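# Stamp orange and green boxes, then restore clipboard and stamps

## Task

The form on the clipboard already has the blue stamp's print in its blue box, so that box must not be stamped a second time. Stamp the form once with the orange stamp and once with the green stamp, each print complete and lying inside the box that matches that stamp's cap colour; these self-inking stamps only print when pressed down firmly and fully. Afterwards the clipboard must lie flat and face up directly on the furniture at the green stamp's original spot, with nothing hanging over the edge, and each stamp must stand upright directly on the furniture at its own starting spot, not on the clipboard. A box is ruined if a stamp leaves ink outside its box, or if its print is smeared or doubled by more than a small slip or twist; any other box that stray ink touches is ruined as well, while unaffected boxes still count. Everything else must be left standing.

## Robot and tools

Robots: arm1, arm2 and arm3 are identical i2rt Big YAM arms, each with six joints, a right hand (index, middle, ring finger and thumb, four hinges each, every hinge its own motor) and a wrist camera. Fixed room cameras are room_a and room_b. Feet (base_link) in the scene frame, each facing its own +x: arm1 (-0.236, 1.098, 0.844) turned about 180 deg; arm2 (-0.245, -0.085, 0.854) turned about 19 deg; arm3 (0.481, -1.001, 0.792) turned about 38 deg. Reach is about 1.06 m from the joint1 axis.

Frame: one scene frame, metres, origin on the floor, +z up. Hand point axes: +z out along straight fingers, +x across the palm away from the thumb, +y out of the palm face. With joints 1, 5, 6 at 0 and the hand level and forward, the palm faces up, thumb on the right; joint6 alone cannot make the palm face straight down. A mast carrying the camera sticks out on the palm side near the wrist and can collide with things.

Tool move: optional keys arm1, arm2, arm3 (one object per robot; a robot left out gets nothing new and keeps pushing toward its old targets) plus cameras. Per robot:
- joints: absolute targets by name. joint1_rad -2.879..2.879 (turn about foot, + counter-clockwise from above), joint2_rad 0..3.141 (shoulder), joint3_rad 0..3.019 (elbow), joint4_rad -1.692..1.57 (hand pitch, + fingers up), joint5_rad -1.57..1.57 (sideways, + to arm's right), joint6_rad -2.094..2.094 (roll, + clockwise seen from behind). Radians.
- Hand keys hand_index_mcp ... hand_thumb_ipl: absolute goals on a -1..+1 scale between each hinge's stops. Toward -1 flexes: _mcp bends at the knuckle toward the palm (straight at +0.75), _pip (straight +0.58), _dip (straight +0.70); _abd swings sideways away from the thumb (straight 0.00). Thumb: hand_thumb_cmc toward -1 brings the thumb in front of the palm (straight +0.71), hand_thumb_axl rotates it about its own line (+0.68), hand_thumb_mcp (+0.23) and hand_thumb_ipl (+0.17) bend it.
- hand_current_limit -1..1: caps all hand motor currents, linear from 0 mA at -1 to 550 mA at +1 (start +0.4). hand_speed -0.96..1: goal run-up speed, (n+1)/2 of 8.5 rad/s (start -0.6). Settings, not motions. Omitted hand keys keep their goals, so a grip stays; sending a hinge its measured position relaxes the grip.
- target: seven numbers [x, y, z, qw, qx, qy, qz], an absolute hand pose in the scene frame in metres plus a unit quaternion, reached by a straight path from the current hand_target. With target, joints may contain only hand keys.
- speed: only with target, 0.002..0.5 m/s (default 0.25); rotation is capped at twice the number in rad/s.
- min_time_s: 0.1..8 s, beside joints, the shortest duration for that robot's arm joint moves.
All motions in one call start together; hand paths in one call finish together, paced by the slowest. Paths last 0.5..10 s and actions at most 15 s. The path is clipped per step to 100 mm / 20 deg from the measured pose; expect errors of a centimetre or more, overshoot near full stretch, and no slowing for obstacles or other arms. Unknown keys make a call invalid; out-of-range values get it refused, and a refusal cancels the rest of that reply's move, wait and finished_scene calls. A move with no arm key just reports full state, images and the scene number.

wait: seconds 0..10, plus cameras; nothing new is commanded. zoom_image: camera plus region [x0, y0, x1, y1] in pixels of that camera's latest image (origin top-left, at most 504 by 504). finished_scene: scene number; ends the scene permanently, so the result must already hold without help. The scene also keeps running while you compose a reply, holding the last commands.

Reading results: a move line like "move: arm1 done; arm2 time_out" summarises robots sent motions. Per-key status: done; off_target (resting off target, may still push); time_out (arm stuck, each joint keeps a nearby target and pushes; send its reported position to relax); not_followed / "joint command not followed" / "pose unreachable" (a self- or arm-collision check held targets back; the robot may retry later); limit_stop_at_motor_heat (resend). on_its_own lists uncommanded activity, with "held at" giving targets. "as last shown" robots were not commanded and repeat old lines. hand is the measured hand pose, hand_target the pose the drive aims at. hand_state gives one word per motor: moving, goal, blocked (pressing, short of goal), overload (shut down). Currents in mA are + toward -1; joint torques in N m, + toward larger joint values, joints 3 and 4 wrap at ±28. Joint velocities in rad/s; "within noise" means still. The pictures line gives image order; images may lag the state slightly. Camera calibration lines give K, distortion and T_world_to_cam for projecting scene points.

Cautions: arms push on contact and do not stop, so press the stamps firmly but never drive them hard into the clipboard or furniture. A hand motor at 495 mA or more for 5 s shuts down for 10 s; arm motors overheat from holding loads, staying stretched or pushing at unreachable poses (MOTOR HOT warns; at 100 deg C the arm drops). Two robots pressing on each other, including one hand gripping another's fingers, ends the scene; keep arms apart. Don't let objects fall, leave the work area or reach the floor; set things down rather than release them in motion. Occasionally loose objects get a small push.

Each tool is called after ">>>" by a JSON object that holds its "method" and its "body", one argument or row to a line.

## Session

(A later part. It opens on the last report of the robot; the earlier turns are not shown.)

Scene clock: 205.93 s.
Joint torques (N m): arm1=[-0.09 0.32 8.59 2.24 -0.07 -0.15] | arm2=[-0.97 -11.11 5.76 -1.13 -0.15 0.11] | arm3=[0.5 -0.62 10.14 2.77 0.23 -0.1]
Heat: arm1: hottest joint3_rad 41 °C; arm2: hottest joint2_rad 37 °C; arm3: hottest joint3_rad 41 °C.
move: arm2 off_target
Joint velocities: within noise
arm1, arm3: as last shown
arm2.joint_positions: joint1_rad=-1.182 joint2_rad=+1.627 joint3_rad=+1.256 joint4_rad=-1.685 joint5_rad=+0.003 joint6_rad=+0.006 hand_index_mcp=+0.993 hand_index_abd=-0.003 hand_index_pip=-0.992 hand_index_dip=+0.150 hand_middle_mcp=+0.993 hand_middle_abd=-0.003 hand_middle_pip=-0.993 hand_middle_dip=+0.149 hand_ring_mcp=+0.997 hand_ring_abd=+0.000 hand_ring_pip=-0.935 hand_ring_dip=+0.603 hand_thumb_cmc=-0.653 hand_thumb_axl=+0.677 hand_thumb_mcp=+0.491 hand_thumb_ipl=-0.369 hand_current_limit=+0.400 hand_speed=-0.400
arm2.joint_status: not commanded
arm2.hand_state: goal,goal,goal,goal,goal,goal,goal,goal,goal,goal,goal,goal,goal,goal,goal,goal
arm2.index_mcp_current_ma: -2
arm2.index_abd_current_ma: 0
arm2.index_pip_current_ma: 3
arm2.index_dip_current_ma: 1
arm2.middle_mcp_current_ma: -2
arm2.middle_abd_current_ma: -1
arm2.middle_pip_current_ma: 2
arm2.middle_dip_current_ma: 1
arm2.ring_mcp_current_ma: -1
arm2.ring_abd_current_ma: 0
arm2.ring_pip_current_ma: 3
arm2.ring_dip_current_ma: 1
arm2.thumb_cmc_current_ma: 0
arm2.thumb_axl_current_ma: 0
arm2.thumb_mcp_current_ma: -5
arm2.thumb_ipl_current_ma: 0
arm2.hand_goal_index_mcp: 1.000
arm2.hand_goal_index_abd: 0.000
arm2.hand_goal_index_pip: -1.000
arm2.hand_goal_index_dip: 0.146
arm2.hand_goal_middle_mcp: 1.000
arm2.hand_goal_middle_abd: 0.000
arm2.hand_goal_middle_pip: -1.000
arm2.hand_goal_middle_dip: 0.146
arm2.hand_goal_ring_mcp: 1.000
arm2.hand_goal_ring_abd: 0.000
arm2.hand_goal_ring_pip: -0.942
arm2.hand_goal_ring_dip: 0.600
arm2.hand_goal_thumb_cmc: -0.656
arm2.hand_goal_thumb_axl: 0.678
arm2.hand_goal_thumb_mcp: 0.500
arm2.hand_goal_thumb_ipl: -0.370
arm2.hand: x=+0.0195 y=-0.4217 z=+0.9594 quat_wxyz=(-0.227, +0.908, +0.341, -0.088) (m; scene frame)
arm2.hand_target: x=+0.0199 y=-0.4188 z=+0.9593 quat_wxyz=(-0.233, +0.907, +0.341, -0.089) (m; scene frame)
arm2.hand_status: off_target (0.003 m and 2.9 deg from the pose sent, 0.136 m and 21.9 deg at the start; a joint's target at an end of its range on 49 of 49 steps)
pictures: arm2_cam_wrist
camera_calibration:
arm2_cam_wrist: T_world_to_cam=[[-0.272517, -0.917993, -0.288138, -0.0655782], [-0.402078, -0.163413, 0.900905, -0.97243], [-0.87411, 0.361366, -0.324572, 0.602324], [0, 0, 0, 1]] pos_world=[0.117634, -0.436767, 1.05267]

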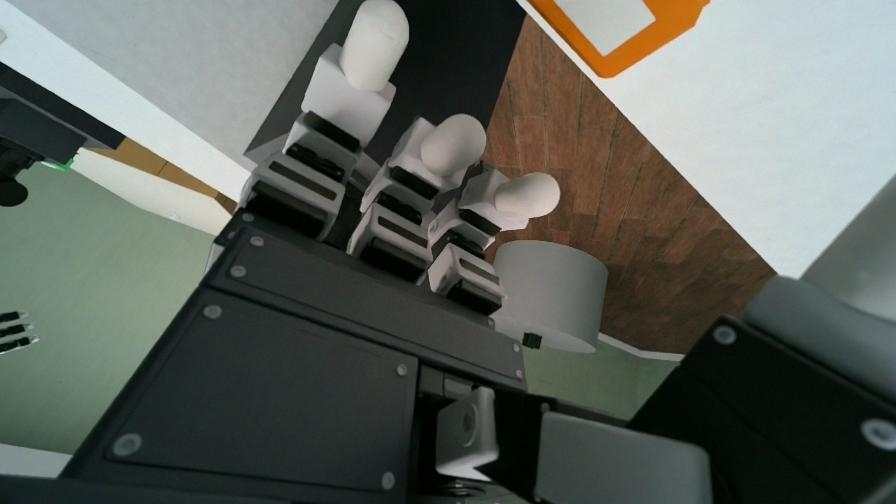

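>>> {"method": "move", "body": {
  "arm2": {"target": [0.021, -0.419, 0.90, 0.2501, -0.9020, -0.3391, 0.0940], "speed": 0.1},
  "cameras": ["arm2_cam_wrist"]
}}

Scene clock: 208.17 s.
Joint torques (N m): arm1=[-0.03 0.32 8.58 2.26 -0.07 -0.16] | arm2=[-0.67 -11.28 5.14 -0.21 -0.15 0.11] | arm3=[0.79 -0.21 9.98 2.77 0.21 -0.15]
Heat: arm1: hottest joint3_rad 41 °C; arm2: hottest joint2_rad 37 °C; arm3: hottest joint3_rad 41 °C.
move: arm2 done
Joint velocities: within noise
arm1, arm3: as last shown
arm2.joint_positions: joint1_rad=-1.182 joint2_rad=+1.718 joint3_rad=+1.206 joint4_rad=-1.599 joint5_rad=+0.001 joint6_rad=+0.006 hand_index_mcp=+0.993 hand_index_abd=-0.003 hand_index_pip=-0.992 hand_index_dip=+0.150 hand_middle_mcp=+0.993 hand_middle_abd=-0.003 hand_middle_pip=-0.994 hand_middle_dip=+0.149 hand_ring_mcp=+0.997 hand_ring_abd=+0.000 hand_ring_pip=-0.935 hand_ring_dip=+0.603 hand_thumb_cmc=-0.653 hand_thumb_axl=+0.677 hand_thumb_mcp=+0.491 hand_thumb_ipl=-0.369 hand_current_limit=+0.400 hand_speed=-0.400
arm2.joint_status: not commanded
arm2.hand_state: goal,goal,goal,goal,goal,goal,goal,goal,goal,goal,goal,goal,goal,goal,goal,goal
arm2.index_mcp_current_ma: -2
arm2.index_abd_current_ma: 0
arm2.index_pip_current_ma: 3
arm2.index_dip_current_ma: 1
arm2.middle_mcp_current_ma: -2
arm2.middle_abd_current_ma: -1
arm2.middle_pip_current_ma: 2
arm2.middle_dip_current_ma: 1
arm2.ring_mcp_current_ma: -1
arm2.ring_abd_current_ma: 0
arm2.ring_pip_current_ma: 2
arm2.ring_dip_current_ma: 1
arm2.thumb_cmc_current_ma: 0
arm2.thumb_axl_current_ma: 0
arm2.thumb_mcp_current_ma: -5
arm2.thumb_ipl_current_ma: 0
arm2.hand_goal_index_mcp: 1.000
arm2.hand_goal_index_abd: 0.000
arm2.hand_goal_index_pip: -1.000
arm2.hand_goal_index_dip: 0.146
arm2.hand_goal_middle_mcp: 1.000
arm2.hand_goal_middle_abd: 0.000
arm2.hand_goal_middle_pip: -1.000
arm2.hand_goal_middle_dip: 0.146
arm2.hand_goal_ring_mcp: 1.000
arm2.hand_goal_ring_abd: 0.000
arm2.hand_goal_ring_pip: -0.942
arm2.hand_goal_ring_dip: 0.600
arm2.hand_goal_thumb_cmc: -0.656
arm2.hand_goal_thumb_axl: 0.678
arm2.hand_goal_thumb_mcp: 0.500
arm2.hand_goal_thumb_ipl: -0.370
arm2.hand: x=+0.0173 y=-0.4184 z=+0.9036 quat_wxyz=(-0.252, +0.902, +0.338, -0.096) (m; scene frame)
arm2.hand_target: x=+0.0210 y=-0.4189 z=+0.9000 quat_wxyz=(-0.250, +0.902, +0.339, -0.094) (m; scene frame)
arm2.hand_status: done (0.005 m and 0.4 deg from the pose sent, 0.060 m and 2.9 deg at the start)
pictures: arm2_cam_wrist
camera_calibration:
arm2_cam_wrist: T_world_to_cam=[[-0.284158, -0.904631, -0.317642, -0.046748], [-0.370795, -0.201832, 0.906518, -0.94427], [-0.884175, 0.375374, -0.27808, 0.545107], [0, 0, 0, 1]] pos_world=[0.118556, -0.437493, 0.992732]

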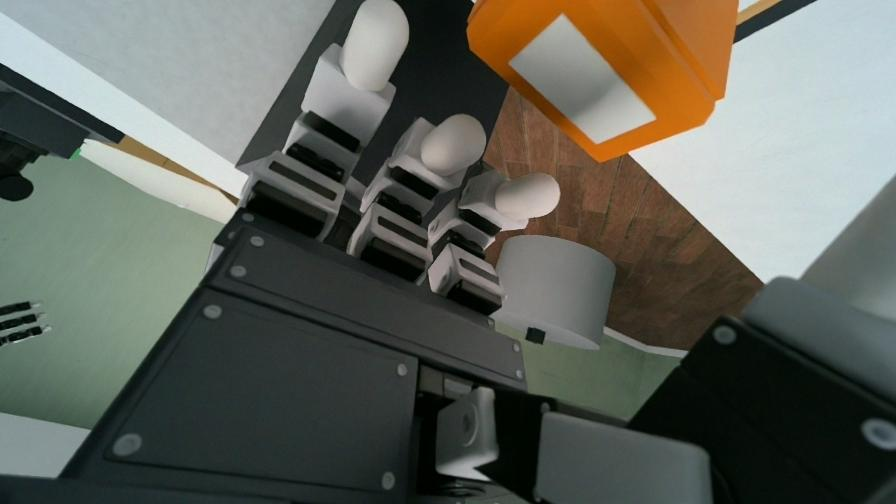

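>>> {"method": "move", "body": {
  "arm2": {"target": [0.028, -0.422, 0.865, 0.2501, -0.9020, -0.3391, 0.0940], "speed": 0.08}
}}

>>> {"method": "move", "body": {
  "arm2": {"target": [0.027, -0.420, 0.838, 0.2501, -0.9020, -0.3391, 0.0940], "speed": 0.08},
  "cameras": ["arm2_cam_wrist"]
}}

Scene clock: 212.90 s.
Joint torques (N m): arm1=[0.03 0.26 8.58 2.26 -0.07 -0.16] | arm2=[-0.32 -11.93 4.81 -0.24 -0.16 0.17] | arm3=[0.32 0.5 9.94 2.44 0.22 -0.09]
Heat: arm1: hottest joint3_rad 41 °C; arm2: hottest joint2_rad 37 °C; arm3: hottest joint3_rad 41 °C.
move: arm2 done
Joint velocities: within noise
arm1: as last shown
arm2.joint_positions: joint1_rad=-1.182 joint2_rad=+1.783 joint3_rad=+1.190 joint4_rad=-1.519 joint5_rad=-0.003 joint6_rad=+0.006 hand_index_mcp=+0.993 hand_index_abd=-0.003 hand_index_pip=-0.992 hand_index_dip=+0.150 hand_middle_mcp=+0.993 hand_middle_abd=-0.003 hand_middle_pip=-0.994 hand_middle_dip=+0.149 hand_ring_mcp=+0.997 hand_ring_abd=+0.000 hand_ring_pip=-0.935 hand_ring_dip=+0.603 hand_thumb_cmc=-0.653 hand_thumb_axl=+0.677 hand_thumb_mcp=+0.491 hand_thumb_ipl=-0.369 hand_current_limit=+0.400 hand_speed=-0.400
arm2.joint_status: not commanded
arm2.hand_state: goal,goal,goal,goal,goal,goal,goal,goal,goal,goal,goal,goal,goal,goal,goal,goal
arm2.index_mcp_current_ma: -2
arm2.index_abd_current_ma: 0
arm2.index_pip_current_ma: 3
arm2.index_dip_current_ma: 1
arm2.middle_mcp_current_ma: -2
arm2.middle_abd_current_ma: -1
arm2.middle_pip_current_ma: 2
arm2.middle_dip_current_ma: 1
arm2.ring_mcp_current_ma: -1
arm2.ring_abd_current_ma: 0
arm2.ring_pip_current_ma: 2
arm2.ring_dip_current_ma: 1
arm2.thumb_cmc_current_ma: 0
arm2.thumb_axl_current_ma: 0
arm2.thumb_mcp_current_ma: -5
arm2.thumb_ipl_current_ma: 0
arm2.hand_goal_index_mcp: 1.000
arm2.hand_goal_index_abd: 0.000
arm2.hand_goal_index_pip: -1.000
arm2.hand_goal_index_dip: 0.146
arm2.hand_goal_middle_mcp: 1.000
arm2.hand_goal_middle_abd: 0.000
arm2.hand_goal_middle_pip: -1.000
arm2.hand_goal_middle_dip: 0.146
arm2.hand_goal_ring_mcp: 1.000
arm2.hand_goal_ring_abd: 0.000
arm2.hand_goal_ring_pip: -0.942
arm2.hand_goal_ring_dip: 0.600
arm2.hand_goal_thumb_cmc: -0.656
arm2.hand_goal_thumb_axl: 0.678
arm2.hand_goal_thumb_mcp: 0.500
arm2.hand_goal_thumb_ipl: -0.370
arm2.hand: x=+0.0225 y=-0.4232 z=+0.8686 quat_wxyz=(-0.253, +0.902, +0.338, -0.094) (m; scene frame)
arm2.hand_target: x=+0.0280 y=-0.4219 z=+0.8651 quat_wxyz=(-0.250, +0.902, +0.339, -0.094) (m; scene frame)
arm2.hand_status: done (0.007 m and 0.4 deg from the pose sent, 0.040 m and 0.4 deg at the start)
arm3.joint_positions: joint1_rad=+2.290 joint2_rad=+0.632 joint3_rad=+1.361 joint4_rad=-1.266 joint5_rad=+0.116 joint6_rad=+0.997 hand_index_mcp=+0.756 hand_index_abd=+0.000 hand_index_pip=+0.577 hand_index_dip=+0.696 hand_middle_mcp=+0.757 hand_middle_abd=+0.000 hand_middle_pip=+0.577 hand_middle_dip=+0.696 hand_ring_mcp=+0.757 hand_ring_abd=+0.000 hand_ring_pip=+0.577 hand_ring_dip=+0.696 hand_thumb_cmc=+0.716 hand_thumb_axl=+0.677 hand_thumb_mcp=+0.226 hand_thumb_ipl=+0.168 hand_current_limit=+0.400 hand_speed=-0.600
arm3.joint_status: not commanded
arm3.hand_state: goal,goal,goal,goal,goal,goal,goal,goal,goal,goal,goal,goal,goal,goal,goal,goal
arm3.index_mcp_current_ma: 0
arm3.index_abd_current_ma: 0
arm3.index_pip_current_ma: 0
arm3.index_dip_current_ma: 0
arm3.middle_mcp_current_ma: 1
arm3.middle_abd_current_ma: 0
arm3.middle_pip_current_ma: 0
arm3.middle_dip_current_ma: 0
arm3.ring_mcp_current_ma: 1
arm3.ring_abd_current_ma: 0
arm3.ring_pip_current_ma: 0
arm3.ring_dip_current_ma: 0
arm3.thumb_cmc_current_ma: 0
arm3.thumb_axl_current_ma: 0
arm3.thumb_mcp_current_ma: 0
arm3.thumb_ipl_current_ma: 0
arm3.hand_goal_index_mcp: 0.754
arm3.hand_goal_index_abd: 0.000
arm3.hand_goal_index_pip: 0.576
arm3.hand_goal_index_dip: 0.696
arm3.hand_goal_middle_mcp: 0.754
arm3.hand_goal_middle_abd: 0.000
arm3.hand_goal_middle_pip: 0.576
arm3.hand_goal_middle_dip: 0.696
arm3.hand_goal_ring_mcp: 0.754
arm3.hand_goal_ring_abd: 0.000
arm3.hand_goal_ring_pip: 0.576
arm3.hand_goal_ring_dip: 0.696
arm3.hand_goal_thumb_cmc: 0.714
arm3.hand_goal_thumb_axl: 0.678
arm3.hand_goal_thumb_mcp: 0.226
arm3.hand_goal_thumb_ipl: 0.168
arm3.hand: x=+0.2443 y=-0.8522 z=+1.3572 quat_wxyz=(-0.439, -0.142, +0.857, +0.228) (m; scene frame)
arm3.hand_target: x=+0.2459 y=-0.8548 z=+1.3669 quat_wxyz=(-0.449, -0.144, +0.852, +0.230) (m; scene frame)
arm3.hand_status: not commanded
pictures: none

Scene clock: 213.97 s.
Joint torques (N m): arm1=[-0.09 0.32 8.57 2.24 -0.07 -0.15] | arm2=[-0.15 -11.87 4.45 -0.25 -0.16 0.19] | arm3=[1.9 -0.09 9.98 2.45 0.23 -0.17]
Heat: arm1: hottest joint3_rad 41 °C; arm2: hottest joint2_rad 37 °C; arm3: hottest joint3_rad 41 °C.
move: arm2 done
Joint velocities: within noise
arm1.joint_positions: joint1_rad=-0.443 joint2_rad=+0.603 joint3_rad=+1.383 joint4_rad=-1.250 joint5_rad=-0.063 joint6_rad=+1.016 hand_index_mcp=+0.756 hand_index_abd=+0.001 hand_index_pip=+0.577 hand_index_dip=+0.696 hand_middle_mcp=+0.756 hand_middle_abd=+0.001 hand_middle_pip=+0.577 hand_middle_dip=+0.696 hand_ring_mcp=+0.756 hand_ring_abd=+0.000 hand_ring_pip=+0.577 hand_ring_dip=+0.696 hand_thumb_cmc=+0.715 hand_thumb_axl=+0.677 hand_thumb_mcp=+0.226 hand_thumb_ipl=+0.168 hand_current_limit=+0.400 hand_speed=-0.600
arm1.joint_status: not commanded
arm1.hand_state: goal,goal,goal,goal,goal,goal,goal,goal,goal,goal,goal,goal,goal,goal,goal,goal
arm1.index_mcp_current_ma: 1
arm1.index_abd_current_ma: 0
arm1.index_pip_current_ma: 0
arm1.index_dip_current_ma: 0
arm1.middle_mcp_current_ma: 1
arm1.middle_abd_current_ma: 0
arm1.middle_pip_current_ma: 0
arm1.middle_dip_current_ma: 0
arm1.ring_mcp_current_ma: 1
arm1.ring_abd_current_ma: 0
arm1.ring_pip_current_ma: 0
arm1.ring_dip_current_ma: 0
arm1.thumb_cmc_current_ma: 1
arm1.thumb_axl_current_ma: 0
arm1.thumb_mcp_current_ma: 0
arm1.thumb_ipl_current_ma: 0
arm1.hand_goal_index_mcp: 0.754
arm1.hand_goal_index_abd: 0.000
arm1.hand_goal_index_pip: 0.576
arm1.hand_goal_index_dip: 0.696
arm1.hand_goal_middle_mcp: 0.754
arm1.hand_goal_middle_abd: 0.000
arm1.hand_goal_middle_pip: 0.576
arm1.hand_goal_middle_dip: 0.696
arm1.hand_goal_ring_mcp: 0.754
arm1.hand_goal_ring_abd: 0.000
arm1.hand_goal_ring_pip: 0.576
arm1.hand_goal_ring_dip: 0.696
arm1.hand_goal_thumb_cmc: 0.714
arm1.hand_goal_thumb_axl: 0.678
arm1.hand_goal_thumb_mcp: 0.226
arm1.hand_goal_thumb_ipl: 0.168
arm1.hand: x=-0.4358 y=+1.2748 z=+1.4220 quat_wxyz=(-0.472, -0.064, +0.850, +0.227) (m; scene frame)
arm1.hand_target: x=-0.4310 y=+1.2745 z=+1.4376 quat_wxyz=(-0.484, -0.061, +0.841, +0.236) (m; scene frame)
arm1.hand_status: not commanded
arm2.joint_positions: joint1_rad=-1.182 joint2_rad=+1.820 joint3_rad=+1.161 joint4_rad=-1.450 joint5_rad=-0.003 joint6_rad=+0.006 hand_index_mcp=+0.993 hand_index_abd=-0.003 hand_index_pip=-0.997 hand_index_dip=+0.147 hand_middle_mcp=+0.993 hand_middle_abd=-0.003 hand_middle_pip=-0.994 hand_middle_dip=+0.149 hand_ring_mcp=+0.997 hand_ring_abd=+0.000 hand_ring_pip=-0.935 hand_ring_dip=+0.603 hand_thumb_cmc=-0.653 hand_thumb_axl=+0.677 hand_thumb_mcp=+0.491 hand_thumb_ipl=-0.369 hand_current_limit=+0.400 hand_speed=-0.400
arm2.joint_status: not commanded
arm2.hand_state: goal,goal,goal,goal,goal,goal,goal,goal,goal,goal,goal,goal,goal,goal,goal,goal
arm2.index_mcp_current_ma: -2
arm2.index_abd_current_ma: 0
arm2.index_pip_current_ma: 1
arm2.index_dip_current_ma: 0
arm2.middle_mcp_current_ma: -2
arm2.middle_abd_current_ma: -1
arm2.middle_pip_current_ma: 2
arm2.middle_dip_current_ma: 1
arm2.ring_mcp_current_ma: -1
arm2.ring_abd_current_ma: 0
arm2.ring_pip_current_ma: 2
arm2.ring_dip_current_ma: 1
arm2.thumb_cmc_current_ma: 0
arm2.thumb_axl_current_ma: 0
arm2.thumb_mcp_current_ma: -5
arm2.thumb_ipl_current_ma: 0
arm2.hand_goal_index_mcp: 1.000
arm2.hand_goal_index_abd: 0.000
arm2.hand_goal_index_pip: -1.000
arm2.hand_goal_index_dip: 0.146
arm2.hand_goal_middle_mcp: 1.000
arm2.hand_goal_middle_abd: 0.000
arm2.hand_goal_middle_pip: -1.000
arm2.hand_goal_middle_dip: 0.146
arm2.hand_goal_ring_mcp: 1.000
arm2.hand_goal_ring_abd: 0.000
arm2.hand_goal_ring_pip: -0.942
arm2.hand_goal_ring_dip: 0.600
arm2.hand_goal_thumb_cmc: -0.656
arm2.hand_goal_thumb_axl: 0.678
arm2.hand_goal_thumb_mcp: 0.500
arm2.hand_goal_thumb_ipl: -0.370
arm2.hand: x=+0.0217 y=-0.4222 z=+0.8424 quat_wxyz=(-0.252, +0.902, +0.338, -0.094) (m; scene frame)
arm2.hand_target: x=+0.0269 y=-0.4200 z=+0.8381 quat_wxyz=(-0.250, +0.902, +0.339, -0.094) (m; scene frame)
arm2.hand_status: done (0.007 m and 0.3 deg from the pose sent, 0.031 m and 0.4 deg at the start)
arm3: as last shown
pictures: arm2_cam_wrist
camera_calibration:
arm2_cam_wrist: T_world_to_cam=[[-0.284836, -0.903807, -0.319376, -0.0664797], [-0.375008, -0.201558, 0.904844, -0.886281], [-0.882178, 0.3775, -0.281524, 0.537142], [0, 0, 0, 1]] pos_world=[0.122557, -0.441493, 0.931933]

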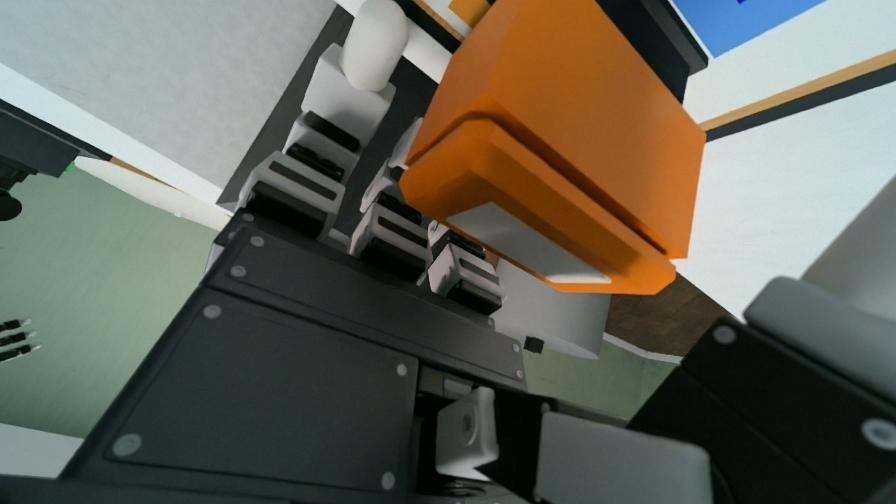

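>>> {"method": "move", "body": {
  "arm2": {"target": [0.022, -0.413, 0.872, 0.2501, -0.9020, -0.3391, 0.0940], "speed": 0.08}
}}

>>> {"method": "move", "body": {
  "arm2": {"target": [0.0235, -0.416, 0.836, 0.2501, -0.9020, -0.3391, 0.0940], "speed": 0.08},
  "cameras": ["arm2_cam_wrist"]
}}

Scene clock: 219.67 s.
Joint torques (N m): arm1=[-0.09 0.32 8.59 2.24 -0.07 -0.16] | arm2=[-0.38 -13.22 4.79 -1.51 -0.15 0.2] | arm3=[1.2 -0.03 10.35 2.44 0.22 -0.17]
Heat: arm1: hottest joint3_rad 41 °C; arm2: hottest joint2_rad 37 °C; arm3: hottest joint3_rad 41 °C.
move: arm2 done
Joint velocities: within noise
arm1, arm3: as last shown
arm2.joint_positions: joint1_rad=-1.180 joint2_rad=+1.769 joint3_rad=+1.161 joint4_rad=-1.494 joint5_rad=-0.005 joint6_rad=+0.008 hand_index_mcp=+0.993 hand_index_abd=-0.003 hand_index_pip=-0.997 hand_index_dip=+0.147 hand_middle_mcp=+0.993 hand_middle_abd=-0.003 hand_middle_pip=-0.994 hand_middle_dip=+0.149 hand_ring_mcp=+0.997 hand_ring_abd=+0.000 hand_ring_pip=-0.935 hand_ring_dip=+0.603 hand_thumb_cmc=-0.653 hand_thumb_axl=+0.677 hand_thumb_mcp=+0.491 hand_thumb_ipl=-0.369 hand_current_limit=+0.400 hand_speed=-0.400
arm2.joint_status: not commanded
arm2.hand_state: goal,goal,goal,goal,goal,goal,goal,goal,goal,goal,goal,goal,goal,goal,goal,goal
arm2.index_mcp_current_ma: -2
arm2.index_abd_current_ma: 0
arm2.index_pip_current_ma: 1
arm2.index_dip_current_ma: 0
arm2.middle_mcp_current_ma: -2
arm2.middle_abd_current_ma: -1
arm2.middle_pip_current_ma: 2
arm2.middle_dip_current_ma: 1
arm2.ring_mcp_current_ma: -1
arm2.ring_abd_current_ma: 0
arm2.ring_pip_current_ma: 2
arm2.ring_dip_current_ma: 1
arm2.thumb_cmc_current_ma: 0
arm2.thumb_axl_current_ma: 0
arm2.thumb_mcp_current_ma: -5
arm2.thumb_ipl_current_ma: 0
arm2.hand_goal_index_mcp: 1.000
arm2.hand_goal_index_abd: 0.000
arm2.hand_goal_index_pip: -1.000
arm2.hand_goal_index_dip: 0.146
arm2.hand_goal_middle_mcp: 1.000
arm2.hand_goal_middle_abd: 0.000
arm2.hand_goal_middle_pip: -1.000
arm2.hand_goal_middle_dip: 0.146
arm2.hand_goal_ring_mcp: 1.000
arm2.hand_goal_ring_abd: 0.000
arm2.hand_goal_ring_pip: -0.942
arm2.hand_goal_ring_dip: 0.600
arm2.hand_goal_thumb_cmc: -0.656
arm2.hand_goal_thumb_axl: 0.678
arm2.hand_goal_thumb_mcp: 0.500
arm2.hand_goal_thumb_ipl: -0.370
arm2.hand: x=+0.0195 y=-0.4181 z=+0.8651 quat_wxyz=(-0.249, +0.903, +0.338, -0.092) (m; scene frame)
arm2.hand_target: x=+0.0219 y=-0.4131 z=+0.8719 quat_wxyz=(-0.250, +0.902, +0.339, -0.094) (m; scene frame)
arm2.hand_status: done (0.009 m and 0.3 deg from the pose sent, 0.031 m and 0.3 deg at the start)
pictures: none

Scene clock: 220.73 s.
Joint torques (N m): arm1=[0.03 0.32 8.57 2.24 -0.07 -0.16] | arm2=[-0.56 -11.93 4.46 -0.29 -0.11 0.18] | arm3=[0.97 -0.44 10.13 2.54 0.23 -0.14]
Heat: arm1: hottest joint3_rad 41 °C; arm2: hottest joint2_rad 37 °C; arm3: hottest joint3_rad 41 °C.
move: arm2 done
Joint velocities: within noise
arm1, arm3: as last shown
arm2.joint_positions: joint1_rad=-1.180 joint2_rad=+1.814 joint3_rad=+1.141 joint4_rad=-1.439 joint5_rad=-0.005 joint6_rad=+0.008 hand_index_mcp=+0.993 hand_index_abd=-0.003 hand_index_pip=-0.997 hand_index_dip=+0.147 hand_middle_mcp=+0.993 hand_middle_abd=-0.003 hand_middle_pip=-0.994 hand_middle_dip=+0.149 hand_ring_mcp=+0.997 hand_ring_abd=+0.000 hand_ring_pip=-0.935 hand_ring_dip=+0.603 hand_thumb_cmc=-0.653 hand_thumb_axl=+0.677 hand_thumb_mcp=+0.491 hand_thumb_ipl=-0.369 hand_current_limit=+0.400 hand_speed=-0.400
arm2.joint_status: not commanded
arm2.hand_state: goal,goal,goal,goal,goal,goal,goal,goal,goal,goal,goal,goal,goal,goal,goal,goal
arm2.index_mcp_current_ma: -2
arm2.index_abd_current_ma: 0
arm2.index_pip_current_ma: 1
arm2.index_dip_current_ma: 0
arm2.middle_mcp_current_ma: -2
arm2.middle_abd_current_ma: -1
arm2.middle_pip_current_ma: 2
arm2.middle_dip_current_ma: 1
arm2.ring_mcp_current_ma: -1
arm2.ring_abd_current_ma: 0
arm2.ring_pip_current_ma: 2
arm2.ring_dip_current_ma: 1
arm2.thumb_cmc_current_ma: 0
arm2.thumb_axl_current_ma: 0
arm2.thumb_mcp_current_ma: -5
arm2.thumb_ipl_current_ma: 0
arm2.hand_goal_index_mcp: 1.000
arm2.hand_goal_index_abd: 0.000
arm2.hand_goal_index_pip: -1.000
arm2.hand_goal_index_dip: 0.146
arm2.hand_goal_middle_mcp: 1.000
arm2.hand_goal_middle_abd: 0.000
arm2.hand_goal_middle_pip: -1.000
arm2.hand_goal_middle_dip: 0.146
arm2.hand_goal_ring_mcp: 1.000
arm2.hand_goal_ring_abd: 0.000
arm2.hand_goal_ring_pip: -0.942
arm2.hand_goal_ring_dip: 0.600
arm2.hand_goal_thumb_cmc: -0.656
arm2.hand_goal_thumb_axl: 0.678
arm2.hand_goal_thumb_mcp: 0.500
arm2.hand_goal_thumb_ipl: -0.370
arm2.hand: x=+0.0186 y=-0.4170 z=+0.8394 quat_wxyz=(-0.253, +0.902, +0.338, -0.094) (m; scene frame)
arm2.hand_target: x=+0.0234 y=-0.4160 z=+0.8360 quat_wxyz=(-0.250, +0.902, +0.339, -0.094) (m; scene frame)
arm2.hand_status: done (0.006 m and 0.4 deg from the pose sent, 0.029 m and 0.3 deg at the start)
pictures: arm2_cam_wrist
camera_calibration:
arm2_cam_wrist: T_world_to_cam=[[-0.284654, -0.903295, -0.320983, -0.0621755], [-0.373488, -0.203875, 0.904954, -0.88471], [-0.882881, 0.377482, -0.279336, 0.529725], [0, 0, 0, 1]] pos_world=[0.119557, -0.436495, 0.928636]

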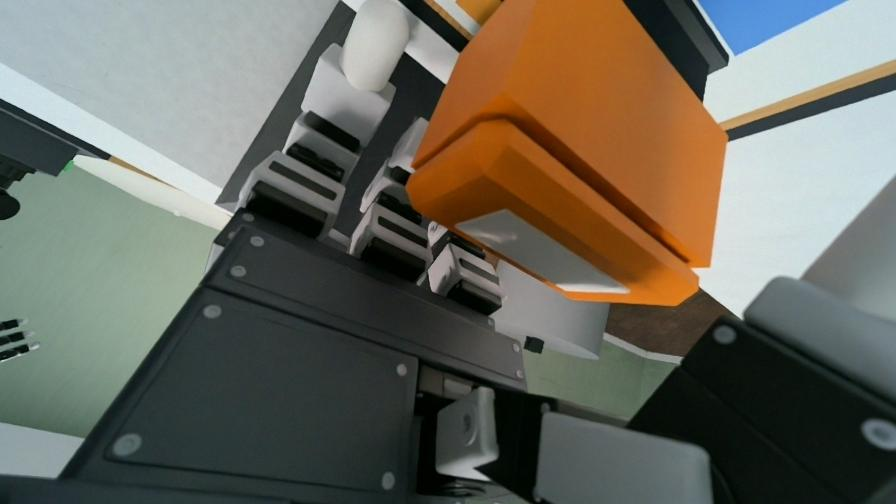

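>>> {"method": "move", "body": {
  "arm2": {"joints": {"hand_speed": -0.85, "hand_index_mcp": 0.85, "hand_middle_mcp": 0.85, "hand_thumb_mcp": 0.32}}
}}

>>> {"method": "move", "body": {
  "arm2": {"joints": {"hand_index_mcp": 0.80, "hand_middle_mcp": 0.80}}
}}

>>> {"method": "move", "body": {
  "arm2": {"joints": {"hand_index_mcp": 0.78, "hand_middle_mcp": 0.78, "hand_thumb_mcp": 0.24}},
  "cameras": ["arm2_cam_wrist"]
}}

Scene clock: 223.43 s.
Joint torques (N m): arm1=[0.03 0.32 8.57 2.25 -0.07 -0.16] | arm2=[-0.44 -12.04 4.46 -0.21 -0.12 0.18] | arm3=[1.38 0.56 10.1 2.54 0.18 -0.19]
Heat: arm1: hottest joint3_rad 41 °C; arm2: hottest joint2_rad 38 °C; arm3: hottest joint3_rad 41 °C.
move: arm2 done
Joint velocities: within noise
arm1, arm3: as last shown
arm2.joint_positions: joint1_rad=-1.180 joint2_rad=+1.814 joint3_rad=+1.141 joint4_rad=-1.439 joint5_rad=-0.005 joint6_rad=+0.008 hand_index_mcp=+0.852 hand_index_abd=-0.003 hand_index_pip=-0.997 hand_index_dip=+0.147 hand_middle_mcp=+0.850 hand_middle_abd=-0.003 hand_middle_pip=-0.994 hand_middle_dip=+0.149 hand_ring_mcp=+0.997 hand_ring_abd=+0.000 hand_ring_pip=-0.935 hand_ring_dip=+0.603 hand_thumb_cmc=-0.653 hand_thumb_axl=+0.677 hand_thumb_mcp=+0.319 hand_thumb_ipl=-0.369 hand_current_limit=+0.400 hand_speed=-0.850
arm2.joint_status: all done
arm2.hand_state: goal,goal,goal,goal,goal,goal,goal,goal,goal,goal,goal,goal,goal,goal,goal,goal
arm2.index_mcp_current_ma: 0
arm2.index_abd_current_ma: 0
arm2.index_pip_current_ma: 1
arm2.index_dip_current_ma: 0
arm2.middle_mcp_current_ma: 0
arm2.middle_abd_current_ma: -1
arm2.middle_pip_current_ma: 2
arm2.middle_dip_current_ma: 1
arm2.ring_mcp_current_ma: -1
arm2.ring_abd_current_ma: 0
arm2.ring_pip_current_ma: 2
arm2.ring_dip_current_ma: 1
arm2.thumb_cmc_current_ma: 0
arm2.thumb_axl_current_ma: 0
arm2.thumb_mcp_current_ma: 0
arm2.thumb_ipl_current_ma: 0
arm2.hand_goal_index_mcp: 0.850
arm2.hand_goal_index_abd: 0.000
arm2.hand_goal_index_pip: -1.000
arm2.hand_goal_index_dip: 0.146
arm2.hand_goal_middle_mcp: 0.850
arm2.hand_goal_middle_abd: 0.000
arm2.hand_goal_middle_pip: -1.000
arm2.hand_goal_middle_dip: 0.146
arm2.hand_goal_ring_mcp: 1.000
arm2.hand_goal_ring_abd: 0.000
arm2.hand_goal_ring_pip: -0.942
arm2.hand_goal_ring_dip: 0.600
arm2.hand_goal_thumb_cmc: -0.656
arm2.hand_goal_thumb_axl: 0.678
arm2.hand_goal_thumb_mcp: 0.320
arm2.hand_goal_thumb_ipl: -0.370
arm2.hand: x=+0.0186 y=-0.4170 z=+0.8394 quat_wxyz=(-0.253, +0.902, +0.338, -0.094) (m; scene frame)
arm2.hand_target: x=+0.0234 y=-0.4159 z=+0.8360 quat_wxyz=(-0.250, +0.902, +0.339, -0.094) (m; scene frame)
arm2.hand_status: not commanded
pictures: none

Scene clock: 223.97 s.
Joint torques (N m): arm1=[-0.03 0.32 8.54 2.24 -0.08 -0.16] | arm2=[-0.5 -11.81 4.48 -0.27 -0.12 0.18] | arm3=[1.26 -0.26 10.07 2.54 0.2 -0.11]
Heat: arm1: hottest joint3_rad 41 °C; arm2: hottest joint2_rad 38 °C; arm3: hottest joint3_rad 41 °C.
move: arm2 done
Joint velocities: within noise
arm1, arm3: as last shown
arm2.joint_positions: joint1_rad=-1.180 joint2_rad=+1.814 joint3_rad=+1.141 joint4_rad=-1.439 joint5_rad=-0.005 joint6_rad=+0.008 hand_index_mcp=+0.802 hand_index_abd=-0.003 hand_index_pip=-0.997 hand_index_dip=+0.147 hand_middle_mcp=+0.800 hand_middle_abd=-0.003 hand_middle_pip=-0.994 hand_middle_dip=+0.149 hand_ring_mcp=+0.997 hand_ring_abd=+0.000 hand_ring_pip=-0.935 hand_ring_dip=+0.603 hand_thumb_cmc=-0.653 hand_thumb_axl=+0.677 hand_thumb_mcp=+0.319 hand_thumb_ipl=-0.369 hand_current_limit=+0.400 hand_speed=-0.850
arm2.joint_status: all done
arm2.hand_state: goal,goal,goal,goal,goal,goal,goal,goal,goal,goal,goal,goal,goal,goal,goal,goal
arm2.index_mcp_current_ma: 0
arm2.index_abd_current_ma: 0
arm2.index_pip_current_ma: 1
arm2.index_dip_current_ma: 0
arm2.middle_mcp_current_ma: 0
arm2.middle_abd_current_ma: -1
arm2.middle_pip_current_ma: 2
arm2.middle_dip_current_ma: 1
arm2.ring_mcp_current_ma: -1
arm2.ring_abd_current_ma: 0
arm2.ring_pip_current_ma: 2
arm2.ring_dip_current_ma: 1
arm2.thumb_cmc_current_ma: 0
arm2.thumb_axl_current_ma: 0
arm2.thumb_mcp_current_ma: 0
arm2.thumb_ipl_current_ma: 0
arm2.hand_goal_index_mcp: 0.800
arm2.hand_goal_index_abd: 0.000
arm2.hand_goal_index_pip: -1.000
arm2.hand_goal_index_dip: 0.146
arm2.hand_goal_middle_mcp: 0.800
arm2.hand_goal_middle_abd: 0.000
arm2.hand_goal_middle_pip: -1.000
arm2.hand_goal_middle_dip: 0.146
arm2.hand_goal_ring_mcp: 1.000
arm2.hand_goal_ring_abd: 0.000
arm2.hand_goal_ring_pip: -0.942
arm2.hand_goal_ring_dip: 0.600
arm2.hand_goal_thumb_cmc: -0.656
arm2.hand_goal_thumb_axl: 0.678
arm2.hand_goal_thumb_mcp: 0.320
arm2.hand_goal_thumb_ipl: -0.370
arm2.hand: x=+0.0186 y=-0.4170 z=+0.8394 quat_wxyz=(-0.253, +0.902, +0.338, -0.094) (m; scene frame)
arm2.hand_target: x=+0.0234 y=-0.4159 z=+0.8360 quat_wxyz=(-0.250, +0.902, +0.339, -0.094) (m; scene frame)
arm2.hand_status: not commanded
pictures: none

Scene clock: 224.60 s.
Joint torques (N m): arm1=[0.03 0.32 8.57 2.25 -0.07 -0.16] | arm2=[-0.62 -11.81 4.44 -0.2 -0.12 0.17] | arm3=[0.73 0.09 9.92 2.5 0.2 -0.17]
Heat: arm1: hottest joint3_rad 41 °C; arm2: hottest joint2_rad 38 °C; arm3: hottest joint3_rad 41 °C.
move: arm2 done
Joint velocities: within noise
arm1, arm3: as last shown
arm2.joint_positions: joint1_rad=-1.180 joint2_rad=+1.814 joint3_rad=+1.141 joint4_rad=-1.439 joint5_rad=-0.005 joint6_rad=+0.008 hand_index_mcp=+0.782 hand_index_abd=-0.003 hand_index_pip=-0.997 hand_index_dip=+0.147 hand_middle_mcp=+0.781 hand_middle_abd=-0.003 hand_middle_pip=-0.994 hand_middle_dip=+0.149 hand_ring_mcp=+0.997 hand_ring_abd=+0.000 hand_ring_pip=-0.935 hand_ring_dip=+0.603 hand_thumb_cmc=-0.653 hand_thumb_axl=+0.677 hand_thumb_mcp=+0.239 hand_thumb_ipl=-0.369 hand_current_limit=+0.400 hand_speed=-0.850
arm2.joint_status: all done
arm2.hand_state: goal,goal,goal,goal,goal,goal,goal,goal,goal,goal,goal,goal,goal,goal,goal,goal
arm2.index_mcp_current_ma: 0
arm2.index_abd_current_ma: 0
arm2.index_pip_current_ma: 1
arm2.index_dip_current_ma: 0
arm2.middle_mcp_current_ma: 0
arm2.middle_abd_current_ma: -1
arm2.middle_pip_current_ma: 2
arm2.middle_dip_current_ma: 1
arm2.ring_mcp_current_ma: -1
arm2.ring_abd_current_ma: 0
arm2.ring_pip_current_ma: 2
arm2.ring_dip_current_ma: 1
arm2.thumb_cmc_current_ma: 0
arm2.thumb_axl_current_ma: 0
arm2.thumb_mcp_current_ma: 0
arm2.thumb_ipl_current_ma: 0
arm2.hand_goal_index_mcp: 0.780
arm2.hand_goal_index_abd: 0.000
arm2.hand_goal_index_pip: -1.000
arm2.hand_goal_index_dip: 0.146
arm2.hand_goal_middle_mcp: 0.780
arm2.hand_goal_middle_abd: 0.000
arm2.hand_goal_middle_pip: -1.000
arm2.hand_goal_middle_dip: 0.146
arm2.hand_goal_ring_mcp: 1.000
arm2.hand_goal_ring_abd: 0.000
arm2.hand_goal_ring_pip: -0.942
arm2.hand_goal_ring_dip: 0.600
arm2.hand_goal_thumb_cmc: -0.656
arm2.hand_goal_thumb_axl: 0.678
arm2.hand_goal_thumb_mcp: 0.240
arm2.hand_goal_thumb_ipl: -0.370
arm2.hand: x=+0.0186 y=-0.4170 z=+0.8394 quat_wxyz=(-0.253, +0.902, +0.338, -0.094) (m; scene frame)
arm2.hand_target: x=+0.0234 y=-0.4159 z=+0.8360 quat_wxyz=(-0.250, +0.902, +0.339, -0.094) (m; scene frame)
arm2.hand_status: not commanded
pictures: arm2_cam_wrist
camera_calibration:
arm2_cam_wrist: T_world_to_cam=[[-0.284654, -0.903295, -0.320983, -0.0621755], [-0.373488, -0.203875, 0.904954, -0.88471], [-0.882881, 0.377482, -0.279336, 0.529725], [0, 0, 0, 1]] pos_world=[0.119557, -0.436495, 0.928636]

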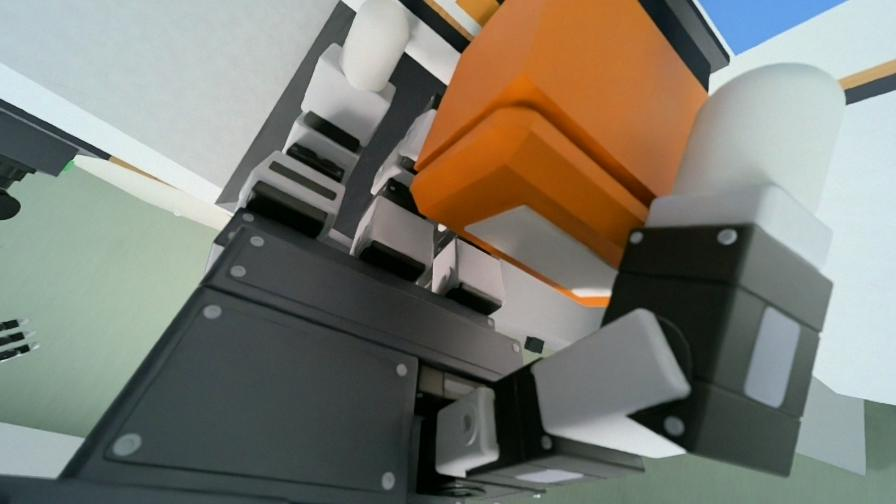

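>>> {"method": "move", "body": {
  "arm2": {"joints": {"hand_thumb_mcp": 0.15}}
}}

>>> {"method": "move", "body": {
  "arm2": {"joints": {"hand_index_mcp": 0.74, "hand_middle_mcp": 0.74, "hand_thumb_mcp": 0.08}},
  "cameras": ["arm2_cam_wrist"]
}}

Scene clock: 227.63 s.
Joint torques (N m): arm1=[-0.03 0.38 8.59 2.26 -0.07 -0.16] | arm2=[-0.38 -11.99 4.45 -0.23 -0.11 0.18] | arm3=[0.79 0.62 10.22 2.74 0.26 -0.12]
Heat: arm1: hottest joint3_rad 42 °C; arm2: hottest joint2_rad 38 °C; arm3: hottest joint3_rad 41 °C.
move: arm2 off_target
Joint velocities: within noise
arm1, arm3: as last shown
arm2.joint_positions: joint1_rad=-1.180 joint2_rad=+1.814 joint3_rad=+1.141 joint4_rad=-1.439 joint5_rad=-0.005 joint6_rad=+0.008 hand_index_mcp=+0.792 hand_index_abd=-0.003 hand_index_pip=-0.996 hand_index_dip=+0.146 hand_middle_mcp=+0.791 hand_middle_abd=-0.003 hand_middle_pip=-0.994 hand_middle_dip=+0.147 hand_ring_mcp=+0.997 hand_ring_abd=+0.000 hand_ring_pip=-0.935 hand_ring_dip=+0.603 hand_thumb_cmc=-0.653 hand_thumb_axl=+0.677 hand_thumb_mcp=+0.195 hand_thumb_ipl=-0.362 hand_current_limit=+0.400 hand_speed=-0.850
arm2.joint_status: hand_thumb_mcp off_target (ended at +0.195, target +0.150)
arm2.hand_state: goal,goal,goal,goal,goal,goal,goal,goal,goal,goal,goal,goal,goal,goal,blocked,goal
arm2.index_mcp_current_ma: 6
arm2.index_abd_current_ma: 0
arm2.index_pip_current_ma: 1
arm2.index_dip_current_ma: 0
arm2.middle_mcp_current_ma: 5
arm2.middle_abd_current_ma: 0
arm2.middle_pip_current_ma: 2
arm2.middle_dip_current_ma: 0
arm2.ring_mcp_current_ma: -1
arm2.ring_abd_current_ma: 0
arm2.ring_pip_current_ma: 2
arm2.ring_dip_current_ma: 1
arm2.thumb_cmc_current_ma: 0
arm2.thumb_axl_current_ma: 0
arm2.thumb_mcp_current_ma: 83
arm2.thumb_ipl_current_ma: 4
arm2.hand_goal_index_mcp: 0.780
arm2.hand_goal_index_abd: 0.000
arm2.hand_goal_index_pip: -1.000
arm2.hand_goal_index_dip: 0.146
arm2.hand_goal_middle_mcp: 0.780
arm2.hand_goal_middle_abd: 0.000
arm2.hand_goal_middle_pip: -1.000
arm2.hand_goal_middle_dip: 0.146
arm2.hand_goal_ring_mcp: 1.000
arm2.hand_goal_ring_abd: 0.000
arm2.hand_goal_ring_pip: -0.942
arm2.hand_goal_ring_dip: 0.600
arm2.hand_goal_thumb_cmc: -0.656
arm2.hand_goal_thumb_axl: 0.678
arm2.hand_goal_thumb_mcp: 0.150
arm2.hand_goal_thumb_ipl: -0.370
arm2.hand: x=+0.0185 y=-0.4171 z=+0.8394 quat_wxyz=(-0.253, +0.902, +0.337, -0.094) (m; scene frame)
arm2.hand_target: x=+0.0234 y=-0.4160 z=+0.8360 quat_wxyz=(-0.250, +0.902, +0.339, -0.094) (m; scene frame)
arm2.hand_status: not commanded
pictures: none

Scene clock: 228.20 s.
Joint torques (N m): arm1=[-0.03 0.26 8.55 2.25 -0.07 -0.16] | arm2=[-0.38 -11.99 4.45 -0.23 -0.11 0.17] | arm3=[1.08 0.67 9.83 2.43 0.21 -0.14]
Heat: arm1: hottest joint3_rad 42 °C; arm2: hottest joint2_rad 38 °C; arm3: hottest joint3_rad 41 °C.
move: arm2 off_target
Joint velocities: within noise
arm1: as last shown
arm2.joint_positions: joint1_rad=-1.180 joint2_rad=+1.814 joint3_rad=+1.141 joint4_rad=-1.439 joint5_rad=-0.005 joint6_rad=+0.009 hand_index_mcp=+0.784 hand_index_abd=-0.003 hand_index_pip=-0.990 hand_index_dip=+0.146 hand_middle_mcp=+0.787 hand_middle_abd=-0.003 hand_middle_pip=-0.990 hand_middle_dip=+0.147 hand_ring_mcp=+0.997 hand_ring_abd=+0.000 hand_ring_pip=-0.935 hand_ring_dip=+0.603 hand_thumb_cmc=-0.652 hand_thumb_axl=+0.675 hand_thumb_mcp=+0.171 hand_thumb_ipl=-0.353 hand_current_limit=+0.400 hand_speed=-0.850
arm2.joint_status: hand_index_mcp off_target (ended at +0.784, target +0.740); hand_middle_mcp off_target (ended at +0.787, target +0.740); hand_thumb_mcp off_target (ended at +0.171, target +0.080)
arm2.hand_state: blocked,goal,goal,goal,blocked,goal,goal,goal,goal,goal,goal,goal,goal,goal,blocked,goal
arm2.index_mcp_current_ma: 57
arm2.index_abd_current_ma: 0
arm2.index_pip_current_ma: 4
arm2.index_dip_current_ma: 0
arm2.middle_mcp_current_ma: 63
arm2.middle_abd_current_ma: 0
arm2.middle_pip_current_ma: 4
arm2.middle_dip_current_ma: 0
arm2.ring_mcp_current_ma: -1
arm2.ring_abd_current_ma: 0
arm2.ring_pip_current_ma: 2
arm2.ring_dip_current_ma: 1
arm2.thumb_cmc_current_ma: 1
arm2.thumb_axl_current_ma: -1
arm2.thumb_mcp_current_ma: 274
arm2.thumb_ipl_current_ma: 17
arm2.hand_goal_index_mcp: 0.740
arm2.hand_goal_index_abd: 0.000
arm2.hand_goal_index_pip: -1.000
arm2.hand_goal_index_dip: 0.146
arm2.hand_goal_middle_mcp: 0.740
arm2.hand_goal_middle_abd: 0.000
arm2.hand_goal_middle_pip: -1.000
arm2.hand_goal_middle_dip: 0.146
arm2.hand_goal_ring_mcp: 1.000
arm2.hand_goal_ring_abd: 0.000
arm2.hand_goal_ring_pip: -0.942
arm2.hand_goal_ring_dip: 0.600
arm2.hand_goal_thumb_cmc: -0.656
arm2.hand_goal_thumb_axl: 0.678
arm2.hand_goal_thumb_mcp: 0.080
arm2.hand_goal_thumb_ipl: -0.370
arm2.hand: x=+0.0184 y=-0.4169 z=+0.8393 quat_wxyz=(-0.253, +0.902, +0.337, -0.094) (m; scene frame)
arm2.hand_target: x=+0.0234 y=-0.4159 z=+0.8359 quat_wxyz=(-0.250, +0.902, +0.339, -0.094) (m; scene frame)
arm2.hand_status: not commanded
arm3.joint_positions: joint1_rad=+2.290 joint2_rad=+0.632 joint3_rad=+1.361 joint4_rad=-1.266 joint5_rad=+0.116 joint6_rad=+0.997 hand_index_mcp=+0.756 hand_index_abd=+0.000 hand_index_pip=+0.577 hand_index_dip=+0.696 hand_middle_mcp=+0.757 hand_middle_abd=+0.000 hand_middle_pip=+0.577 hand_middle_dip=+0.696 hand_ring_mcp=+0.757 hand_ring_abd=+0.000 hand_ring_pip=+0.577 hand_ring_dip=+0.696 hand_thumb_cmc=+0.716 hand_thumb_axl=+0.677 hand_thumb_mcp=+0.226 hand_thumb_ipl=+0.168 hand_current_limit=+0.400 hand_speed=-0.600
arm3.joint_status: not commanded
arm3.hand_state: goal,goal,goal,goal,goal,goal,goal,goal,goal,goal,goal,goal,goal,goal,goal,goal
arm3.index_mcp_current_ma: 0
arm3.index_abd_current_ma: 0
arm3.index_pip_current_ma: 0
arm3.index_dip_current_ma: 0
arm3.middle_mcp_current_ma: 1
arm3.middle_abd_current_ma: 0
arm3.middle_pip_current_ma: 0
arm3.middle_dip_current_ma: 0
arm3.ring_mcp_current_ma: 1
arm3.ring_abd_current_ma: 0
arm3.ring_pip_current_ma: 0
arm3.ring_dip_current_ma: 0
arm3.thumb_cmc_current_ma: 0
arm3.thumb_axl_current_ma: 0
arm3.thumb_mcp_current_ma: 0
arm3.thumb_ipl_current_ma: 0
arm3.hand_goal_index_mcp: 0.754
arm3.hand_goal_index_abd: 0.000
arm3.hand_goal_index_pip: 0.576
arm3.hand_goal_index_dip: 0.696
arm3.hand_goal_middle_mcp: 0.754
arm3.hand_goal_middle_abd: 0.000
arm3.hand_goal_middle_pip: 0.576
arm3.hand_goal_middle_dip: 0.696
arm3.hand_goal_ring_mcp: 0.754
arm3.hand_goal_ring_abd: 0.000
arm3.hand_goal_ring_pip: 0.576
arm3.hand_goal_ring_dip: 0.696
arm3.hand_goal_thumb_cmc: 0.714
arm3.hand_goal_thumb_axl: 0.678
arm3.hand_goal_thumb_mcp: 0.226
arm3.hand_goal_thumb_ipl: 0.168
arm3.hand: x=+0.2443 y=-0.8522 z=+1.3572 quat_wxyz=(-0.439, -0.142, +0.857, +0.228) (m; scene frame)
arm3.hand_target: x=+0.2459 y=-0.8548 z=+1.3669 quat_wxyz=(-0.449, -0.144, +0.852, +0.230) (m; scene frame)
arm3.hand_status: not commanded
pictures: arm2_cam_wrist
camera_calibration:
arm2_cam_wrist: T_world_to_cam=[[-0.285699, -0.903051, -0.320741, -0.062257], [-0.373137, -0.203452, 0.905194, -0.884774], [-0.882692, 0.378293, -0.278836, 0.529389], [0, 0, 0, 1]] pos_world=[0.119358, -0.436495, 0.928536]

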